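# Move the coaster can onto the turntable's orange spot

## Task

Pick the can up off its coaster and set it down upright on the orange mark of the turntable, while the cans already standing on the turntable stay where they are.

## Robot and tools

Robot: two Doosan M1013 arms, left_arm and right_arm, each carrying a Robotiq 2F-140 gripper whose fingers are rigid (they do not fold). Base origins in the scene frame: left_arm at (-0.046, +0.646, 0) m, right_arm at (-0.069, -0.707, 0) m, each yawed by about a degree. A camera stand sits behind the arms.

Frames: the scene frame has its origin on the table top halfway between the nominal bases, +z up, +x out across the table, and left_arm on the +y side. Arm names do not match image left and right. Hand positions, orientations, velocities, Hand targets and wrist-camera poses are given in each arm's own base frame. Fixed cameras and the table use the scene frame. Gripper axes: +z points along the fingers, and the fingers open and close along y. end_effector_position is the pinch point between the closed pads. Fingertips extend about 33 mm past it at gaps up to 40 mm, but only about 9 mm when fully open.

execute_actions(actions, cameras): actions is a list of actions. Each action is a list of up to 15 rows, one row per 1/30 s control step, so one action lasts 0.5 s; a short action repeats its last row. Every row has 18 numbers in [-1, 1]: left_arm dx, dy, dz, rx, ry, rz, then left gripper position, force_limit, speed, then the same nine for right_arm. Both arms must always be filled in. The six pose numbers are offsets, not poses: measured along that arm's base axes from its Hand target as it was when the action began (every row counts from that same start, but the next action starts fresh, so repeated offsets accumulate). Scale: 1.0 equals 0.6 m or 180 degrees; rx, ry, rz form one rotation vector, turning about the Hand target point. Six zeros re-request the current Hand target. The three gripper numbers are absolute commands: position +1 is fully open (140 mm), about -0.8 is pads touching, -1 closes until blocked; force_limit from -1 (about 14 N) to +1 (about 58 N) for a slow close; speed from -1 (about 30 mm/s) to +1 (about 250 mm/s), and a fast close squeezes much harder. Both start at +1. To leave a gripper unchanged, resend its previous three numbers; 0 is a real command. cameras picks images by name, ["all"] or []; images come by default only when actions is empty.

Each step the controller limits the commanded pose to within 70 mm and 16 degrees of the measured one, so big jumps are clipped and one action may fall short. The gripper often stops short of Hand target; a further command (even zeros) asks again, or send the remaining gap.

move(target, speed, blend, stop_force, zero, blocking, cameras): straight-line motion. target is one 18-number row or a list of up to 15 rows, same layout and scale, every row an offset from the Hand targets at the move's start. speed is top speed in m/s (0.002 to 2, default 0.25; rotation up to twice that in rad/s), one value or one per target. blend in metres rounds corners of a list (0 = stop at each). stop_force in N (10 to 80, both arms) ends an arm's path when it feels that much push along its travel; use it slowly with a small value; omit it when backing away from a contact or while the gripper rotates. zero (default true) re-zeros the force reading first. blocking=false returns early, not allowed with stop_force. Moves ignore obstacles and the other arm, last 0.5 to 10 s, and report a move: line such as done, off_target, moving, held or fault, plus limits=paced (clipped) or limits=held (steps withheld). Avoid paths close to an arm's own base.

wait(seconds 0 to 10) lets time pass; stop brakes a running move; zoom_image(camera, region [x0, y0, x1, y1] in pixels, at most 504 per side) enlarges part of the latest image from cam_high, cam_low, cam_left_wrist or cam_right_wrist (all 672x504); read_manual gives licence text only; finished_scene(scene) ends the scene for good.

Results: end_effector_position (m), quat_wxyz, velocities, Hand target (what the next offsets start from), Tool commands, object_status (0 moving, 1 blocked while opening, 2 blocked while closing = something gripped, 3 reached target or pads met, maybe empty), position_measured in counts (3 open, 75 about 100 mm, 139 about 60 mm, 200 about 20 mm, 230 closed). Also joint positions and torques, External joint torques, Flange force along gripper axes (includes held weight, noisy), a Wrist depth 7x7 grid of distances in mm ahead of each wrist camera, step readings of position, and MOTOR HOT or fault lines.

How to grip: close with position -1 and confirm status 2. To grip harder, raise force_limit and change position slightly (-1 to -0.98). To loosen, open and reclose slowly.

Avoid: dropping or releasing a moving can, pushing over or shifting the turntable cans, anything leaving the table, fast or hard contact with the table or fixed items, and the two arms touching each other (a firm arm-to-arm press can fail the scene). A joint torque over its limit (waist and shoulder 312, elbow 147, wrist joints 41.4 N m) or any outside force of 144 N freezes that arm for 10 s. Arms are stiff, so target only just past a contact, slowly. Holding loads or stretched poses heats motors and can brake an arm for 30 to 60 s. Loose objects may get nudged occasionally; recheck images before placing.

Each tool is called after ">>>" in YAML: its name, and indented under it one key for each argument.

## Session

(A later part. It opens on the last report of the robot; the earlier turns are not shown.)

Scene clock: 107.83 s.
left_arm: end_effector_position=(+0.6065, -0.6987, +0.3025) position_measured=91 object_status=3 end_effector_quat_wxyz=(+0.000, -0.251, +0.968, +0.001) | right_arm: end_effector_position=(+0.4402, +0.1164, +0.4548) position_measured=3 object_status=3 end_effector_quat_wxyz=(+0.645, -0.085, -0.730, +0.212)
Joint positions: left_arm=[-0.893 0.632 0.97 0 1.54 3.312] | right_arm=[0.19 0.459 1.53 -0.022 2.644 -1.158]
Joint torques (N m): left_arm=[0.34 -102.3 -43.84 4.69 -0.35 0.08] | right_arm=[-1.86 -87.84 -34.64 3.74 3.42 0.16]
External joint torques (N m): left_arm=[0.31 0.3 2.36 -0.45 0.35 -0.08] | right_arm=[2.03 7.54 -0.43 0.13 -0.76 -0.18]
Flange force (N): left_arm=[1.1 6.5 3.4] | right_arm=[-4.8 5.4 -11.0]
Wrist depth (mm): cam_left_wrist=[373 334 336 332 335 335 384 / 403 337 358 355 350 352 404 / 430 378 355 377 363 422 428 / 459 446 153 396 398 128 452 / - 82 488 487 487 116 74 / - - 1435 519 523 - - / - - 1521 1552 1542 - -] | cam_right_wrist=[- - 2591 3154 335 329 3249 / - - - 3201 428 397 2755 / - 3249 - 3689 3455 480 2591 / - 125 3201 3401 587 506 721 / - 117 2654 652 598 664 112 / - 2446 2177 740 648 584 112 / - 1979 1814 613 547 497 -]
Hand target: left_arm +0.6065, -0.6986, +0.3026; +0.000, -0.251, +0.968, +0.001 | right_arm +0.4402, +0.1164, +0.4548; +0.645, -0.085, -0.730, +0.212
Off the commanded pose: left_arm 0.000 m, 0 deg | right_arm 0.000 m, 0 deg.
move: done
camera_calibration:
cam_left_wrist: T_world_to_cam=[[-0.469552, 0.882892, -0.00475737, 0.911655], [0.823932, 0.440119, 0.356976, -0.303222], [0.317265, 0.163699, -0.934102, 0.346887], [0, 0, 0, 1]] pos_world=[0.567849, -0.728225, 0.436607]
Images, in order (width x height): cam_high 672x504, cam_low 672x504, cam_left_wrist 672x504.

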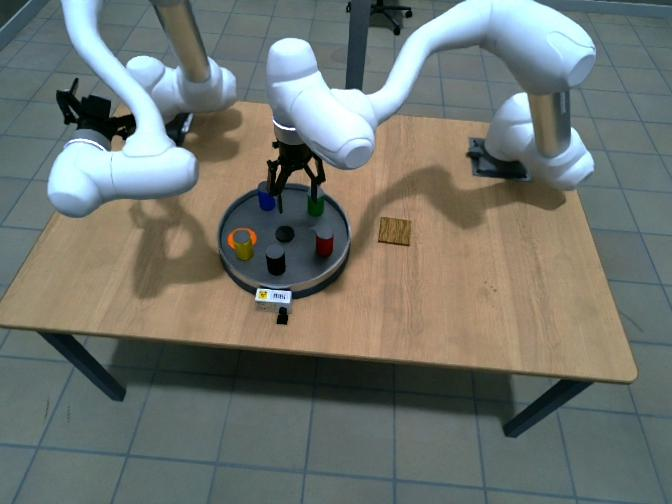

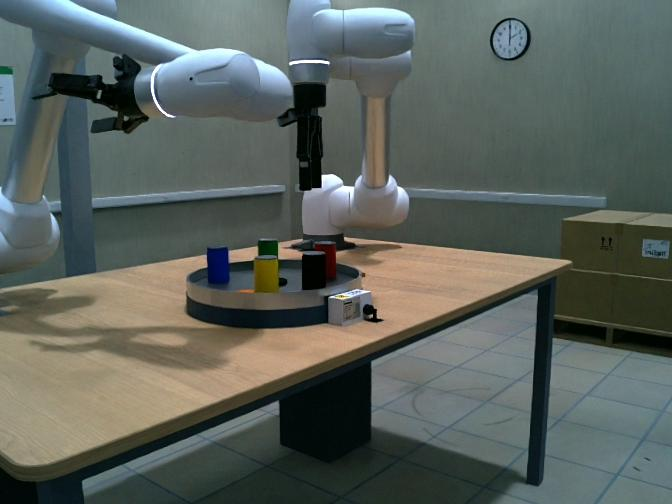

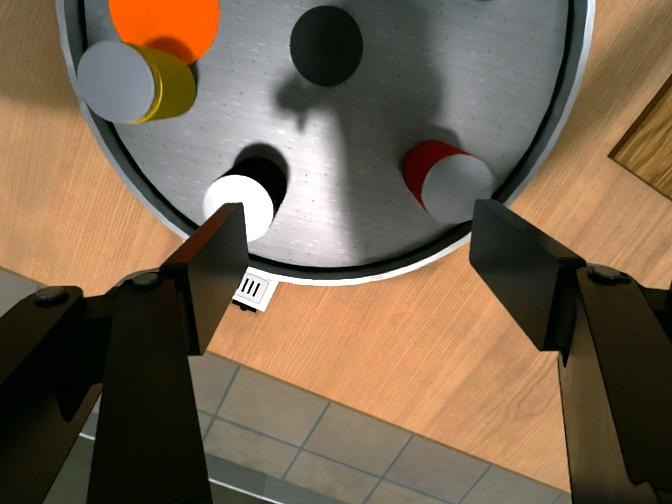

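>>> move:
  target: [-0.3398,-0.0403,-0.146,0,0,0,0.3,-0.05,0,0,0,0,0,0,0,1,1,1]

>>> move:
  target: [0,0,0.1333,0,0,0,0.3,-0.05,0,0,0,0,0,0,0,1,1,1]
  speed: 0.01
  blocking: false

>>> wait:
  seconds: 10

Scene clock: 112.57 s.
left_arm: end_effector_position=(+0.4027, -0.7228, +0.2151) position_measured=91 object_status=3 end_effector_quat_wxyz=(+0.000, -0.251, +0.968, +0.001) | right_arm: end_effector_position=(+0.4402, +0.1164, +0.4548) position_measured=3 object_status=3 end_effector_quat_wxyz=(+0.645, -0.085, -0.730, +0.212)
Joint positions: left_arm=[-1.104 0.486 1.363 -0.001 1.294 3.101] | right_arm=[0.19 0.459 1.53 -0.022 2.644 -1.158]
Joint torques (N m): left_arm=[0.04 -88.83 -42.57 4.53 -0.21 -0.3] | right_arm=[-2.04 -87.94 -34.55 3.71 3.45 0.18]
External joint torques (N m): left_arm=[0.37 1.31 2.74 -0.46 0.2 0.3] | right_arm=[2.12 7.89 -0.46 0.15 -0.8 -0.2]
Flange force (N): left_arm=[-0.8 4.4 3.5] | right_arm=[-5.0 5.6 -11.6]
Wrist depth (mm): cam_left_wrist=[265 260 260 266 306 305 305 / 269 272 275 273 316 325 325 / 217 289 292 - 292 344 344 / 308 304 303 311 311 128 362 / - 82 318 328 330 125 74 / - - 358 351 341 - - / - - 383 370 458 - -] | cam_right_wrist=[- - 3348 3154 337 328 - / 1893 2864 - 3348 418 397 - / 2473 3023 - 3818 3510 480 2622 / 2053 125 4837 3249 580 512 698 / - 117 2864 930 596 664 113 / - 2134 2073 761 636 587 112 / - 1979 1687 617 557 497 -]
Hand target: left_arm +0.4026, -0.7228, +0.2150; +0.000, -0.251, +0.968, +0.001 | right_arm +0.4402, +0.1164, +0.4548; +0.645, -0.085, -0.730, +0.212
Off the commanded pose: left_arm 0.000 m, 0 deg | right_arm 0.000 m, 0 deg.
move: done

Scene clock: 113.07 s.
left_arm: end_effector_position=(+0.4026, -0.7228, +0.2189) position_measured=91 object_status=3 end_effector_quat_wxyz=(+0.000, -0.251, +0.968, +0.000) end_effector_velocity=(+0.000, +0.000, +0.011) end_effector_angular_velocity=(+0.000, +0.000, -0.001) | right_arm: end_effector_position=(+0.4402, +0.1164, +0.4548) position_measured=3 object_status=3 end_effector_quat_wxyz=(+0.645, -0.085, -0.730, +0.212)
Joint positions: left_arm=[-1.104 0.484 1.358 -0.001 1.301 3.101] | right_arm=[0.19 0.459 1.53 -0.022 2.644 -1.158]
Joint velocities: left_arm=[-0.001 -0.005 -0.012 0.001 0.017 0] | right_arm=[within noise]
Joint torques (N m): left_arm=[0.45 -89.5 -41.56 4.56 -0.25 0.06] | right_arm=[-2.01 -88 -34.6 3.73 3.44 0.17]
External joint torques (N m): left_arm=[-0.39 1.64 1.52 -0.5 0.25 -0.06] | right_arm=[1.96 7.83 -0.45 0.14 -0.77 -0.19]
Flange force (N): left_arm=[0.5 0.9 2.1] | right_arm=[-5.1 5.4 -11.5]
Wrist depth (mm): cam_left_wrist=[269 264 262 274 310 310 309 / 278 197 275 279 285 328 327 / 295 298 292 297 295 348 349 / 292 307 154 310 228 127 366 / - 82 333 337 341 125 74 / - - 361 352 357 - - / - - 349 287 462 - -] | cam_right_wrist=[- - 3109 3348 336 332 1008 / - - - 3455 3154 399 2366 / - - 2561 3109 3510 473 2155 / - 125 - 620 584 511 733 / - 117 2902 888 596 670 112 / - 2177 2315 726 648 588 112 / - 1979 1770 615 557 497 -]
Hand target: left_arm +0.4026, -0.7228, +0.2200; +0.000, -0.251, +0.968, +0.001 | right_arm +0.4402, +0.1164, +0.4548; +0.645, -0.085, -0.730, +0.212
Tool commands: left_gripper/position=+0.3 left_gripper/force_limit=-0.05 left_gripper/speed=+0.0 right_gripper/position=+1.0 right_gripper/force_limit=+1.0 right_gripper/speed=+1.0
Off the commanded pose: left_arm 0.076 m, 0 deg | right_arm 0.000 m, 0 deg.
move: running

Scene clock: 120.80 s.
left_arm: end_effector_position=(+0.4026, -0.7228, +0.2949) position_measured=91 object_status=3 end_effector_quat_wxyz=(+0.000, -0.251, +0.968, +0.001) | right_arm: end_effector_position=(+0.4402, +0.1164, +0.4548) position_measured=3 object_status=3 end_effector_quat_wxyz=(+0.645, -0.085, -0.730, +0.212)
Joint positions: left_arm=[-1.104 0.458 1.259 -0.001 1.426 3.101] | right_arm=[0.19 0.459 1.53 -0.022 2.644 -1.158]
Joint torques (N m): left_arm=[0.39 -87.65 -44.71 4.59 -0.44 0.1] | right_arm=[-1.84 -87.89 -34.6 3.76 3.46 0.14]
External joint torques (N m): left_arm=[-0.83 1.82 3.87 -0.45 0.44 -0.1] | right_arm=[2.09 7.3 -0.53 0.12 -0.79 -0.16]
Flange force (N): left_arm=[1.1 6.3 5.3] | right_arm=[-4.6 5.4 -10.9]
Wrist depth (mm): cam_left_wrist=[375 366 336 368 375 376 373 / 353 350 342 350 389 398 398 / 370 367 369 367 367 422 423 / 391 382 154 400 395 127 444 / - 82 420 416 421 116 74 / - - 448 450 517 - - / - - 556 560 558 - -] | cam_right_wrist=[2902 - 3689 3109 332 333 - / - 3568 - 3348 427 396 4107 / - - - 3568 3510 483 2155 / - 125 - 3298 585 512 723 / - 117 2654 903 598 666 112 / - - - 743 635 587 112 / - 2053 1755 613 555 496 -]
Hand target: left_arm +0.4026, -0.7228, +0.2950; +0.000, -0.251, +0.968, +0.001 | right_arm +0.4402, +0.1164, +0.4548; +0.645, -0.085, -0.730, +0.212
Tool commands: left_gripper/position=+0.3 left_gripper/force_limit=-0.05 left_gripper/speed=+0.0 right_gripper/position=+1.0 right_gripper/force_limit=+1.0 right_gripper/speed=+1.0
Off the commanded pose: left_arm 0.000 m, 0 deg | right_arm 0.000 m, 0 deg.
earlier move: done
wait: 7.73 of 10 s (the move ended)

>>> move:
  target: [0,0,-0.1333,0,0,0,0.3,-0.05,0,0,0,0,0,0,0,1,1,1]
  speed: 0.01
  blocking: false

Scene clock: 121.87 s.
left_arm: end_effector_position=(+0.4026, -0.7228, +0.2911) position_measured=91 object_status=3 end_effector_quat_wxyz=(+0.000, -0.251, +0.968, +0.001) end_effector_velocity=(+0.001, +0.001, -0.009) end_effector_angular_velocity=(-0.001, +0.000, +0.001) | right_arm: end_effector_position=(+0.4402, +0.1164, +0.4548) position_measured=3 object_status=3 end_effector_quat_wxyz=(+0.645, -0.085, -0.730, +0.212)
Joint positions: left_arm=[-1.104 0.459 1.264 -0.001 1.42 3.101] | right_arm=[0.19 0.459 1.53 -0.022 2.644 -1.158]
Joint velocities: left_arm=[0.001 0.002 0.014 0 -0.017 0] | right_arm=[within noise]
Joint torques (N m): left_arm=[0.53 -84.77 -43.35 4.67 -0.57 0.09] | right_arm=[-1.84 -87.92 -34.76 3.71 3.42 0.17]
External joint torques (N m): left_arm=[-0.76 -1.36 2.39 -0.52 0.56 -0.09] | right_arm=[1.65 7.74 -0.3 0.16 -0.76 -0.2]
Flange force (N): left_arm=[1.0 7.8 2.1] | right_arm=[-5.2 5.1 -11.0]
Wrist depth (mm): cam_left_wrist=[371 364 330 364 373 372 373 / 347 339 344 346 385 395 394 / - 339 370 359 366 420 419 / 386 380 380 390 390 128 441 / - 82 418 413 412 116 74 / - - 421 444 514 - - / - - 553 554 554 - -] | cam_right_wrist=[- - 2392 3201 333 328 - / 2502 3201 - 3348 426 384 - / 2561 2864 4442 3887 3628 483 2902 / 2418 133 6046 3249 585 510 704 / - 116 3109 914 593 666 112 / - 2502 2267 735 638 585 112 / - 2198 1814 615 554 498 -]
Hand target: left_arm +0.4026, -0.7228, +0.2900; +0.000, -0.251, +0.968, +0.001 | right_arm +0.4402, +0.1164, +0.4548; +0.645, -0.085, -0.730, +0.212
Tool commands: left_gripper/position=+0.3 left_gripper/force_limit=-0.05 left_gripper/speed=+0.0 right_gripper/position=+1.0 right_gripper/force_limit=+1.0 right_gripper/speed=+1.0
Off the commanded pose: left_arm 0.076 m, 0 deg | right_arm 0.000 m, 0 deg.
move: running

>>> wait:
  seconds: 10

>>> execute_actions:
  actions:
    - [[0,0.0002,0,0,0,0,0.3,-0.05,0,0,0,0,0,0,0,1,1,1],[0.0003,0.0009,-0.002,0,0,0,0.3,-0.05,0,0,0,0,0,0,0,1,1,1],[0.0006,0.0021,-0.004,0,0,0,0.3,-0.05,0,0,0,0,0,0,0,1,1,1],[0.001,0.0037,-0.008,0,0,0,0.3,-0.05,0,0,0,0,0,0,0,1,1,1],[0.0017,0.0058,-0.012,0,0,0,0.3,-0.05,0,0,0,0,0,0,0,1,1,1],[0.0024,0.0084,-0.017,0,0,0,0.3,-0.05,0,0,0,0,0,0,0,1,1,1],[0.0034,0.0114,-0.022,0,0,0,0.3,-0.05,0,0,0,0,0,0,0,1,1,1],[0.0045,0.0149,-0.029,0,0,0,0.3,-0.05,0,0,0,0,0,0,0,1,1,1],[0.0059,0.0187,-0.036,0,0,0,0.3,-0.05,0,0,0,0,0,0,0,1,1,1],[0.0075,0.023,-0.043,0,0,0,0.3,-0.05,0,0,0,0,0,0,0,1,1,1],[0.0094,0.0278,-0.051,0,0,0,0.3,-0.05,0,0,0,0,0,0,0,1,1,1],[0.0116,0.0328,-0.06,0,0,0,0.3,-0.05,0,0,0,0,0,0,0,1,1,1],[0.0141,0.0384,-0.069,0,0,0,0.3,-0.05,0,0,0,0,0,0,0,1,1,1],[0.017,0.0442,-0.078,0,0,0,0.3,-0.05,0,0,0,0,0,0,0,1,1,1],[0.0203,0.0505,-0.087,0,0,0,0.3,-0.05,0,0,0,0,0,0,0,1,1,1]]
    - [[0.0036,0.0063,-0.009,0,0,0,0.3,-0.05,0,0,0,0,0,0,0,1,1,1],[0.0074,0.0125,-0.018,0,0,0,0.3,-0.05,0,0,0,0,0,0,0,1,1,1],[0.0114,0.0186,-0.027,0,0,0,0.3,-0.05,0,0,0,0,0,0,0,1,1,1],[0.0156,0.0245,-0.035,0,0,0,0.3,-0.05,0,0,0,0,0,0,0,1,1,1],[0.02,0.0303,-0.043,0,0,0,0.3,-0.05,0,0,0,0,0,0,0,1,1,1],[0.0245,0.036,-0.051,0,0,0,0.3,-0.05,0,0,0,0,0,0,0,1,1,1],[0.0293,0.0415,-0.058,0,0,0,0.3,-0.05,0,0,0,0,0,0,0,1,1,1],[0.0342,0.0468,-0.064,0,0,0,0.3,-0.05,0,0,0,0,0,0,0,1,1,1],[0.0393,0.052,-0.07,0,0,0,0.3,-0.05,0,0,0,0,0,0,0,1,1,1],[0.0445,0.057,-0.075,0,0,0,0.3,-0.05,0,0,0,0,0,0,0,1,1,1],[0.0499,0.0619,-0.079,0,0,0,0.3,-0.05,0,0,0,0,0,0,0,1,1,1],[0.0555,0.0666,-0.082,0,0,0,0.3,-0.05,0,0,0,0,0,0,0,1,1,1],[0.0612,0.0711,-0.085,0,0,0,0.3,-0.05,0,0,0,0,0,0,0,1,1,1],[0.067,0.0754,-0.086,0,0,0,0.3,-0.05,0,0,0,0,0,0,0,1,1,1],[0.073,0.0795,-0.087,0,0,0,0.3,-0.05,0,0,0,0,0,0,0,1,1,1]]
    - [[0.0061,0.0039,0,0,0,0,0.3,-0.05,0,0,0,0,0,0,0,1,1,1],[0.0123,0.0077,0,0,0,0,0.3,-0.05,0,0,0,0,0,0,0,1,1,1],[0.0187,0.0112,0,0,0,0,-1,-0.05,-0.2,0,0,0,0,0,0,1,1,1],[0.0252,0.0145,0,0,0,0,-1,-0.05,-0.2,0,0,0,0,0,0,1,1,1],[0.0317,0.0176,0,0,0,0,-1,-0.05,-0.2,0,0,0,0,0,0,1,1,1],[0.0384,0.0205,0,0,0,0,-1,-0.05,-0.2,0,0,0,0,0,0,1,1,1],[0.0451,0.0232,0,0,0,0,-1,-0.05,-0.2,0,0,0,0,0,0,1,1,1],[0.052,0.0257,0,0,0,0,-1,-0.05,-0.2,0,0,0,0,0,0,1,1,1],[0.0589,0.028,0,0,0,0,-1,-0.05,-0.2,0,0,0,0,0,0,1,1,1],[0.0658,0.03,0,0,0,0,-1,-0.05,-0.2,0,0,0,0,0,0,1,1,1],[0.0729,0.0318,0,0,0,0,-1,-0.05,-0.2,0,0,0,0,0,0,1,1,1],[0.08,0.0334,0,0,0,0,-1,-0.05,-0.2,0,0,0,0,0,0,1,1,1],[0.0871,0.0347,0,0,0,0,-1,-0.05,-0.2,0,0,0,0,0,0,1,1,1],[0.0943,0.0358,0,0,0,0,-1,-0.05,-0.2,0,0,0,0,0,0,1,1,1],[0.1015,0.0367,0,0,0,0,-1,-0.05,-0.2,0,0,0,0,0,0,1,1,1]]
    - [[0.0074,0.0007,0,0,0,0,-1,-0.05,-0.2,0,0,0,0,0,0,1,1,1],[0.0161,0.0011,0,0,0,0,-1,-0.05,-0.2,0,0,0,0,0,0,1,1,1],[0.0269,0.0013,0.001,0,0,0,-1,-0.05,-0.2,0,0,0,0,0,0,1,1,1],[0.0404,0.0007,0.003,0,0,0,-1,-0.05,-0.2,0,0,0,0,0,0,1,1,1],[0.0567,-0.001,0.005,0,0,0,-1,-0.05,-0.2,0,0,0,0,0,0,1,1,1],[0.0752,-0.0045,0.006,0,0,0,-1,-0.05,-0.2,0,0,0,0,0,0,1,1,1],[0.0951,-0.0101,0.006,0,0,0,-1,-0.05,-0.2,0,0,0,0,0,0,1,1,1],[0.1149,-0.0176,0.006,0,0,0,-1,-0.05,-0.2,0,0,0,0,0,0,1,1,1],[0.1333,-0.0267,0.006,0,0,0,-1,-0.05,-0.2,0,0,0,0,0,0,1,1,1],[0.1495,-0.0365,0.006,0,0,0,-1,-0.05,-0.2,0,0,0,0,0,0,1,1,1],[0.1628,-0.0461,0.006,0,0,0,-1,-0.05,-0.2,0,0,0,0,0,0,1,1,1],[0.1733,-0.0546,0.005,0,0,0,-1,-0.05,-0.2,0,0,0,0,0,0,1,1,1],[0.1812,-0.0619,0.003,0,0,0,-1,-0.05,-0.2,0,0,0,0,0,0,1,1,1],[0.1873,-0.068,0.001,0,0,0,-1,-0.05,-0.2,0,0,0,0,0,0,1,1,1],[0.1924,-0.0735,0,0,0,0,-1,-0.05,-0.2,0,0,0,0,0,0,1,1,1]]
    - [[0.0048,-0.0055,0,0,0,0,-1,-0.05,-0.2,0,0,0,0,0,0,1,1,1],[0.0094,-0.0111,0,0,0,0,-1,-0.05,-0.2,0,0,0,0,0,0,1,1,1],[0.0138,-0.0169,0,0,0,0,-1,-0.05,-0.2,0,0,0,0,0,0,1,1,1],[0.018,-0.0227,0,0,0,0,-1,-0.05,-0.2,0,0,0,0,0,0,1,1,1],[0.022,-0.0288,0,0,0,0,-1,-0.05,-0.2,0,0,0,0,0,0,1,1,1],[0.0259,-0.035,0,0,0,0,0.3,-0.05,0,0,0,0,0,0,0,1,1,1],[0.0296,-0.0412,0,0,0,0,0.3,-0.05,0,0,0,0,0,0,0,1,1,1],[0.033,-0.0477,0,0,0,0,0.3,-0.05,0,0,0,0,0,0,0,1,1,1],[0.0362,-0.0542,0,0,0,0,0.3,-0.05,0,0,0,0,0,0,0,1,1,1],[0.0393,-0.0607,0,0,0,0,0.3,-0.05,0,0,0,0,0,0,0,1,1,1],[0.0421,-0.0674,0,0,0,0,0.3,-0.05,0,0,0,0,0,0,0,1,1,1],[0.0447,-0.0742,0,0,0,0,0.3,-0.05,0,0,0,0,0,0,0,1,1,1],[0.0471,-0.0811,0,0,0,0,0.3,-0.05,0,0,0,0,0,0,0,1,1,1],[0.0492,-0.088,0,0,0,0,0.3,-0.05,0,0,0,0,0,0,0,1,1,1],[0.0512,-0.095,0,0,0,0,0.3,-0.05,0,0,0,0,0,0,0,1,1,1]]
    - [[0.0017,-0.0071,0.001,0,0,0,0.3,-0.05,0,0,0,0,0,0,0,1,1,1],[0.0032,-0.0142,0.005,0,0,0,0.3,-0.05,0,0,0,0,0,0,0,1,1,1],[0.0045,-0.0213,0.011,0,0,0,0.3,-0.05,0,0,0,0,0,0,0,1,1,1],[0.0055,-0.0285,0.02,0,0,0,0.3,-0.05,0,0,0,0,0,0,0,1,1,1],[0.0063,-0.0357,0.03,0,0,0,0.3,-0.05,0,0,0,0,0,0,0,1,1,1],[0.0068,-0.043,0.041,0,0,0,0.3,-0.05,0,0,0,0,0,0,0,1,1,1],[0.0071,-0.0502,0.054,0,0,0,0.3,-0.05,0,0,0,0,0,0,0,1,1,1],[0.0072,-0.0575,0.066,0,0,0,0.3,-0.05,0,0,0,0,0,0,0,1,1,1],[0.0071,-0.0648,0.079,0,0,0,0.3,-0.05,0,0,0,0,0,0,0,1,1,1],[0.0067,-0.072,0.09,0,0,0,0.3,-0.05,0,0,0,0,0,0,0,1,1,1],[0.0061,-0.0793,0.1,0,0,0,0.3,-0.05,0,0,0,0,0,0,0,1,1,1],[0.0053,-0.0865,0.109,0,0,0,0.3,-0.05,0,0,0,0,0,0,0,1,1,1],[0.0042,-0.0937,0.115,0,0,0,0.3,-0.05,0,0,0,0,0,0,0,1,1,1],[0.0029,-0.1008,0.119,0,0,0,0.3,-0.05,0,0,0,0,0,0,0,1,1,1],[0.0014,-0.1079,0.12,0,0,0,0.3,-0.05,0,0,0,0,0,0,0,1,1,1]]

>>> move:
  target: [-0.1,0.15,0.2,0,0,0,0.3,-0.05,0,0,0,0,0,0,0,1,1,1]
  cameras: ["cam_high","cam_low","cam_left_wrist"]

>>> zoom_image:
  camera: "cam_high"
  region: [200, 160, 440, 340]

Scene clock: 129.60 s.
left_arm: end_effector_position=(+0.4026, -0.7228, +0.2151) position_measured=91 object_status=3 end_effector_quat_wxyz=(+0.000, -0.251, +0.968, +0.001) | right_arm: end_effector_position=(+0.4402, +0.1164, +0.4548) position_measured=3 object_status=3 end_effector_quat_wxyz=(+0.645, -0.085, -0.730, +0.212)
Joint positions: left_arm=[-1.104 0.486 1.363 -0.001 1.294 3.101] | right_arm=[0.19 0.459 1.53 -0.022 2.644 -1.158]
Joint torques (N m): left_arm=[0.64 -88.88 -42.4 4.54 -0.04 0.18] | right_arm=[-1.7 -87.73 -34.65 3.74 3.42 0.15]
External joint torques (N m): left_arm=[-0.41 1.08 2.5 -0.49 0.04 -0.18] | right_arm=[1.67 7.3 -0.47 0.13 -0.75 -0.17]
Flange force (N): left_arm=[0.7 4.4 3.3] | right_arm=[-4.8 4.9 -10.8]
Wrist depth (mm): cam_left_wrist=[266 260 260 266 308 307 306 / 268 273 271 273 282 325 325 / - 258 295 292 292 344 344 / 311 306 303 312 312 127 363 / - 82 324 334 334 125 74 / - - 359 354 336 - - / - - 356 383 470 - -] | cam_right_wrist=[- - 2015 3154 333 329 - / - - - 3568 3201 397 - / - - 3957 3455 3455 480 2591 / 2073 133 2941 3065 587 512 680 / - 117 3455 907 600 672 113 / - 2244 2073 740 646 587 112 / - 2053 - 613 552 497 -]
Hand target: left_arm +0.4026, -0.7228, +0.2150; +0.000, -0.251, +0.968, +0.001 | right_arm +0.4402, +0.1164, +0.4548; +0.645, -0.085, -0.730, +0.212
Tool commands: left_gripper/position=+0.3 left_gripper/force_limit=-0.05 left_gripper/speed=+0.0 right_gripper/position=+1.0 right_gripper/force_limit=+1.0 right_gripper/speed=+1.0
Off the commanded pose: left_arm 0.000 m, 0 deg | right_arm 0.000 m, 0 deg.
earlier move: done
wait: 2.23 of 10 s (the move ended)

Scene clock: 133.07 s.
left_arm: end_effector_position=(+0.6653, -0.7872, +0.1824) position_measured=91 object_status=3 end_effector_quat_wxyz=(+0.001, -0.251, +0.968, -0.002) | right_arm: end_effector_position=(+0.4402, +0.1164, +0.4548) position_measured=3 object_status=3 end_effector_quat_wxyz=(+0.645, -0.085, -0.730, +0.212)
Joint positions: left_arm=[-0.903 0.864 0.779 0 1.495 3.303] | right_arm=[0.19 0.459 1.53 -0.022 2.644 -1.158]
Joint torques (N m): left_arm=[0.93 -119.28 -44.02 4.66 -0.62 0.15] | right_arm=[-1.96 -87.81 -34.63 3.73 3.42 0.15]
External joint torques (N m): left_arm=[-0.77 0.21 2.68 -0.46 0.61 -0.15] | right_arm=[1.65 7.48 -0.49 0.14 -0.75 -0.17]
External joint torques at the end of the 2nd action: left_arm=[1.14 1.4 2.82 -0.49 0.33 0.09] | right_arm=[1.94 7.49 -0.5 0.15 -0.77 -0.23]
External joint torques at the end of the 3rd action: left_arm=[-3.29 -2.16 -0.35 -0.6 0.32 -0.78] | right_arm=[1.79 7.69 -0.51 0.16 -0.76 -0.19]
External joint torques at the end of the 4th action: left_arm=[0.88 1.63 4.69 -0.48 0.41 -0.16] | right_arm=[1.87 7.15 -0.63 0.15 -0.73 -0.19]
External joint torques at the end of the 5th action: left_arm=[-0.78 0.18 3.41 -0.4 0.38 0.02] | right_arm=[2.17 7.39 -0.56 0.14 -0.75 -0.2]
Flange force (N): left_arm=[2.7 9.4 3.0] | right_arm=[-4.9 5.0 -11.1]
Flange force at the end of the 2nd action (N): left_arm=[-1.2 4.2 2.9] | right_arm=[-4.8 5.2 -11.1]
Flange force at the end of the 3rd action (N): left_arm=[5.4 1.3 -2.4] | right_arm=[-5.0 5.2 -11.4]
Flange force at the end of the 4th action (N): left_arm=[1.5 9.3 4.5] | right_arm=[-4.4 5.0 -11.0]
Flange force at the end of the 5th action (N): left_arm=[3.1 9.5 2.7] | right_arm=[-4.5 5.4 -11.2]
Wrist depth (mm): cam_left_wrist=[278 233 231 232 228 223 233 / 295 287 242 239 244 244 243 / 313 312 - 257 260 256 256 / 332 324 252 276 277 128 184 / - 82 356 291 292 125 74 / - - 382 381 383 - - / - - 1349 1408 414 - -] | cam_right_wrist=[- 3510 3023 3065 337 332 - / - - 3455 3401 423 396 - / - 3109 3298 3568 3510 478 2418 / - 126 3628 658 588 513 668 / - 117 2902 914 600 656 112 / - 2177 2366 735 636 584 112 / - 1784 1714 613 557 497 -]
Hand target: left_arm +0.6665, -0.7886, +0.1826; +0.000, -0.251, +0.968, +0.001 | right_arm +0.4402, +0.1164, +0.4548; +0.645, -0.085, -0.730, +0.212
Off the commanded pose: left_arm 0.002 m, 0 deg | right_arm 0.000 m, 0 deg.
Step readings (end_effector_position of left_arm | right_arm; steps 1 to 15: 1st action; 16 to 30: 2nd action; 31 to 45: 3rd action; 46 to 60: 4th action; 61 to 75: 5th action; 76 to 90: 6th action):
0: (+0.4026, -0.7228, +0.2151) | (+0.4402, +0.1164, +0.4548)
1: (+0.4026, -0.7228, +0.2151) | (+0.4402, +0.1164, +0.4548)
2: (+0.4026, -0.7228, +0.2150) | (+0.4402, +0.1164, +0.4548)
4: (+0.4026, -0.7225, +0.2143) | (+0.4402, +0.1164, +0.4548)
8: (+0.4036, -0.7192, +0.2076) | (+0.4402, +0.1164, +0.4548)
15: (+0.4089, -0.7044, +0.1819) | (+0.4402, +0.1164, +0.4548)
16: (+0.4101, -0.7017, +0.1774) | (+0.4402, +0.1164, +0.4548)
17: (+0.4119, -0.6977, +0.1713) | (+0.4402, +0.1164, +0.4548)
19: (+0.4153, -0.6913, +0.1619) | (+0.4402, +0.1164, +0.4548)
23: (+0.4252, -0.6761, +0.1403) | (+0.4402, +0.1164, +0.4548)
30: (+0.4459, -0.6544, +0.1161) | (+0.4402, +0.1164, +0.4548)
31: (+0.4489, -0.6519, +0.1145) | (+0.4402, +0.1164, +0.4548)
32: (+0.4531, -0.6488, +0.1129) | (+0.4402, +0.1164, +0.4548)
34: (+0.4595, -0.6444, +0.1117) | (+0.4402, +0.1164, +0.4548)
38: (+0.4756, -0.6355, +0.1108) | (+0.4402, +0.1164, +0.4548)
45: (+0.5040, -0.6255, +0.1107) | (+0.4402, +0.1164, +0.4548)
46: (+0.5078, -0.6247, +0.1107) | (+0.4402, +0.1164, +0.4548)
47: (+0.5130, -0.6238, +0.1107) | (+0.4402, +0.1164, +0.4548)
49: (+0.5212, -0.6227, +0.1108) | (+0.4402, +0.1164, +0.4548)
53: (+0.5488, -0.6233, +0.1130) | (+0.4402, +0.1164, +0.4548)
60: (+0.6099, -0.6462, +0.1136) | (+0.4402, +0.1164, +0.4548)
61: (+0.6160, -0.6505, +0.1130) | (+0.4402, +0.1164, +0.4548)
62: (+0.6229, -0.6560, +0.1121) | (+0.4402, +0.1164, +0.4548)
64: (+0.6312, -0.6637, +0.1112) | (+0.4402, +0.1164, +0.4548)
68: (+0.6451, -0.6802, +0.1109) | (+0.4402, +0.1164, +0.4548)
75: (+0.6595, -0.7075, +0.1106) | (+0.4402, +0.1164, +0.4548)
76: (+0.6609, -0.7112, +0.1106) | (+0.4402, +0.1164, +0.4548)
77: (+0.6626, -0.7162, +0.1107) | (+0.4402, +0.1164, +0.4548)
79: (+0.6647, -0.7236, +0.1117) | (+0.4402, +0.1164, +0.4548)
83: (+0.6679, -0.7409, +0.1261) | (+0.4402, +0.1164, +0.4548)
90: (+0.6678, -0.7698, +0.1686) | (+0.4402, +0.1164, +0.4548)

Scene clock: 134.23 s.
left_arm: end_effector_position=(+0.6065, -0.6987, +0.3025) position_measured=91 object_status=3 end_effector_quat_wxyz=(+0.000, -0.251, +0.968, +0.001) | right_arm: end_effector_position=(+0.4402, +0.1164, +0.4548) position_measured=3 object_status=3 end_effector_quat_wxyz=(+0.645, -0.085, -0.730, +0.212)
Joint positions: left_arm=[-0.893 0.632 0.97 0 1.54 3.312] | right_arm=[0.19 0.459 1.53 -0.022 2.644 -1.158]
Joint torques (N m): left_arm=[0.76 -103.4 -44.54 4.74 -0.38 0.11] | right_arm=[-1.77 -87.78 -34.72 3.73 3.43 0.17]
External joint torques (N m): left_arm=[-0.4 1.92 3.25 -0.53 0.38 -0.11] | right_arm=[1.66 7.01 -0.5 0.16 -0.76 -0.2]
Flange force (N): left_arm=[1.8 6.0 4.9] | right_arm=[-4.6 4.8 -10.4]
Wrist depth (mm): cam_left_wrist=[342 335 337 333 336 297 383 / 405 356 351 356 355 352 400 / 428 366 369 372 373 427 427 / 459 445 385 393 394 127 454 / - 82 488 485 490 116 74 / - - 1425 526 525 - - / - - 1425 1552 1563 - -] | cam_right_wrist=[- - 3348 3154 336 333 - / - - - 3298 429 393 2721 / - 2721 3568 3628 3348 473 2366 / 2093 133 3510 2982 580 512 728 / - 147 2982 918 596 668 112 / - 2244 2291 751 642 582 112 / - 2015 1770 613 550 500 -]
Hand target: left_arm +0.6065, -0.6986, +0.3026; +0.000, -0.251, +0.968, +0.001 | right_arm +0.4402, +0.1164, +0.4548; +0.645, -0.085, -0.730, +0.212
Off the commanded pose: left_arm 0.000 m, 0 deg | right_arm 0.000 m, 0 deg.
move: done
camera_calibration:
cam_left_wrist: T_world_to_cam=[[-0.469552, 0.882892, -0.00475737, 0.911655], [0.823932, 0.440119, 0.356976, -0.303222], [0.317265, 0.163699, -0.934102, 0.346887], [0, 0, 0, 1]] pos_world=[0.567849, -0.728225, 0.436607]
Images, in order (width x height): cam_high 672x504, cam_low 672x504, cam_left_wrist 672x504.

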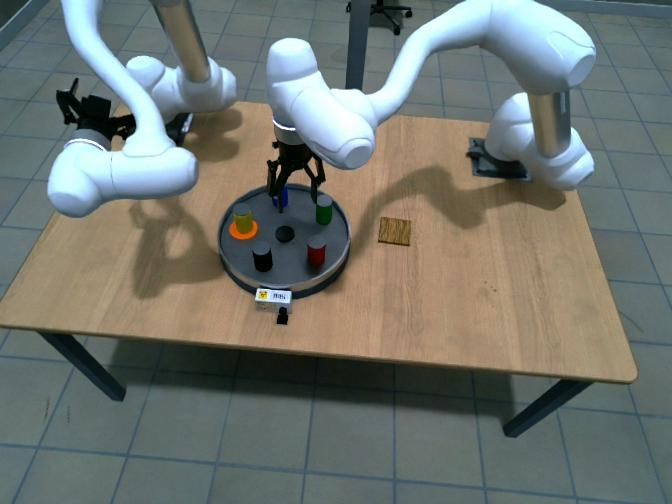

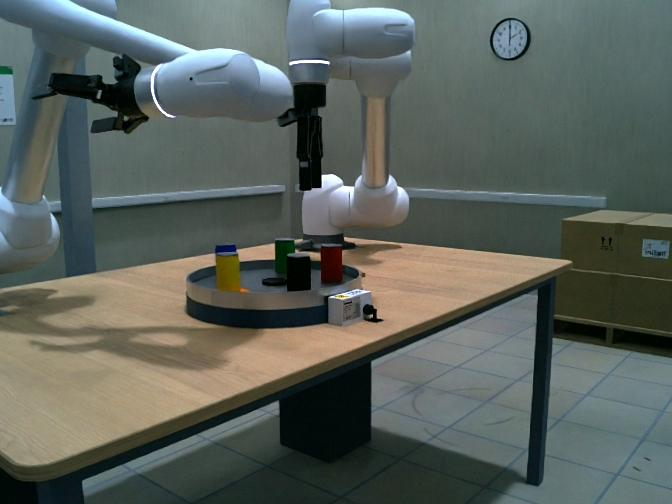

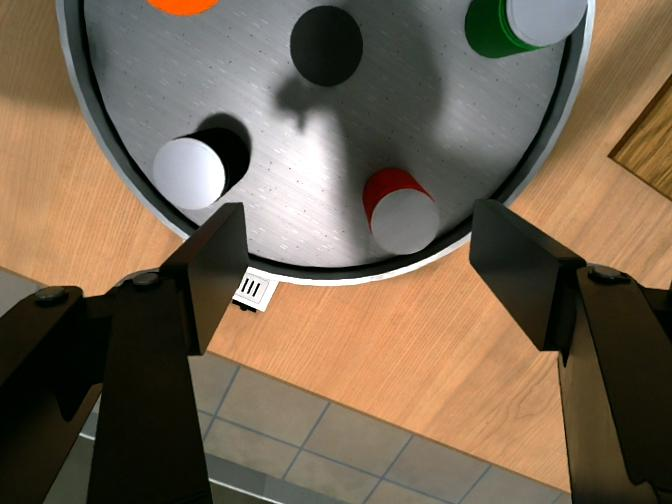

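Scaled by 2.100 from the camera's 672x504 image, which has a finer 960x720 frame.

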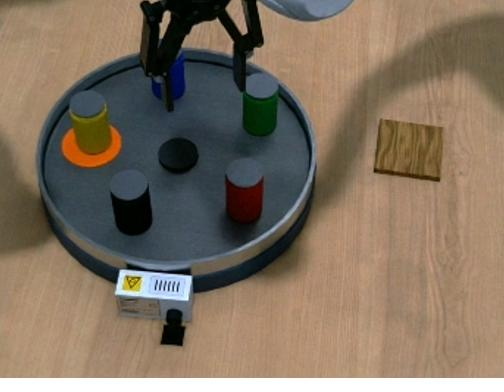

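>>> finished_scene:
  scene: 1

The scene is finished: the task was done.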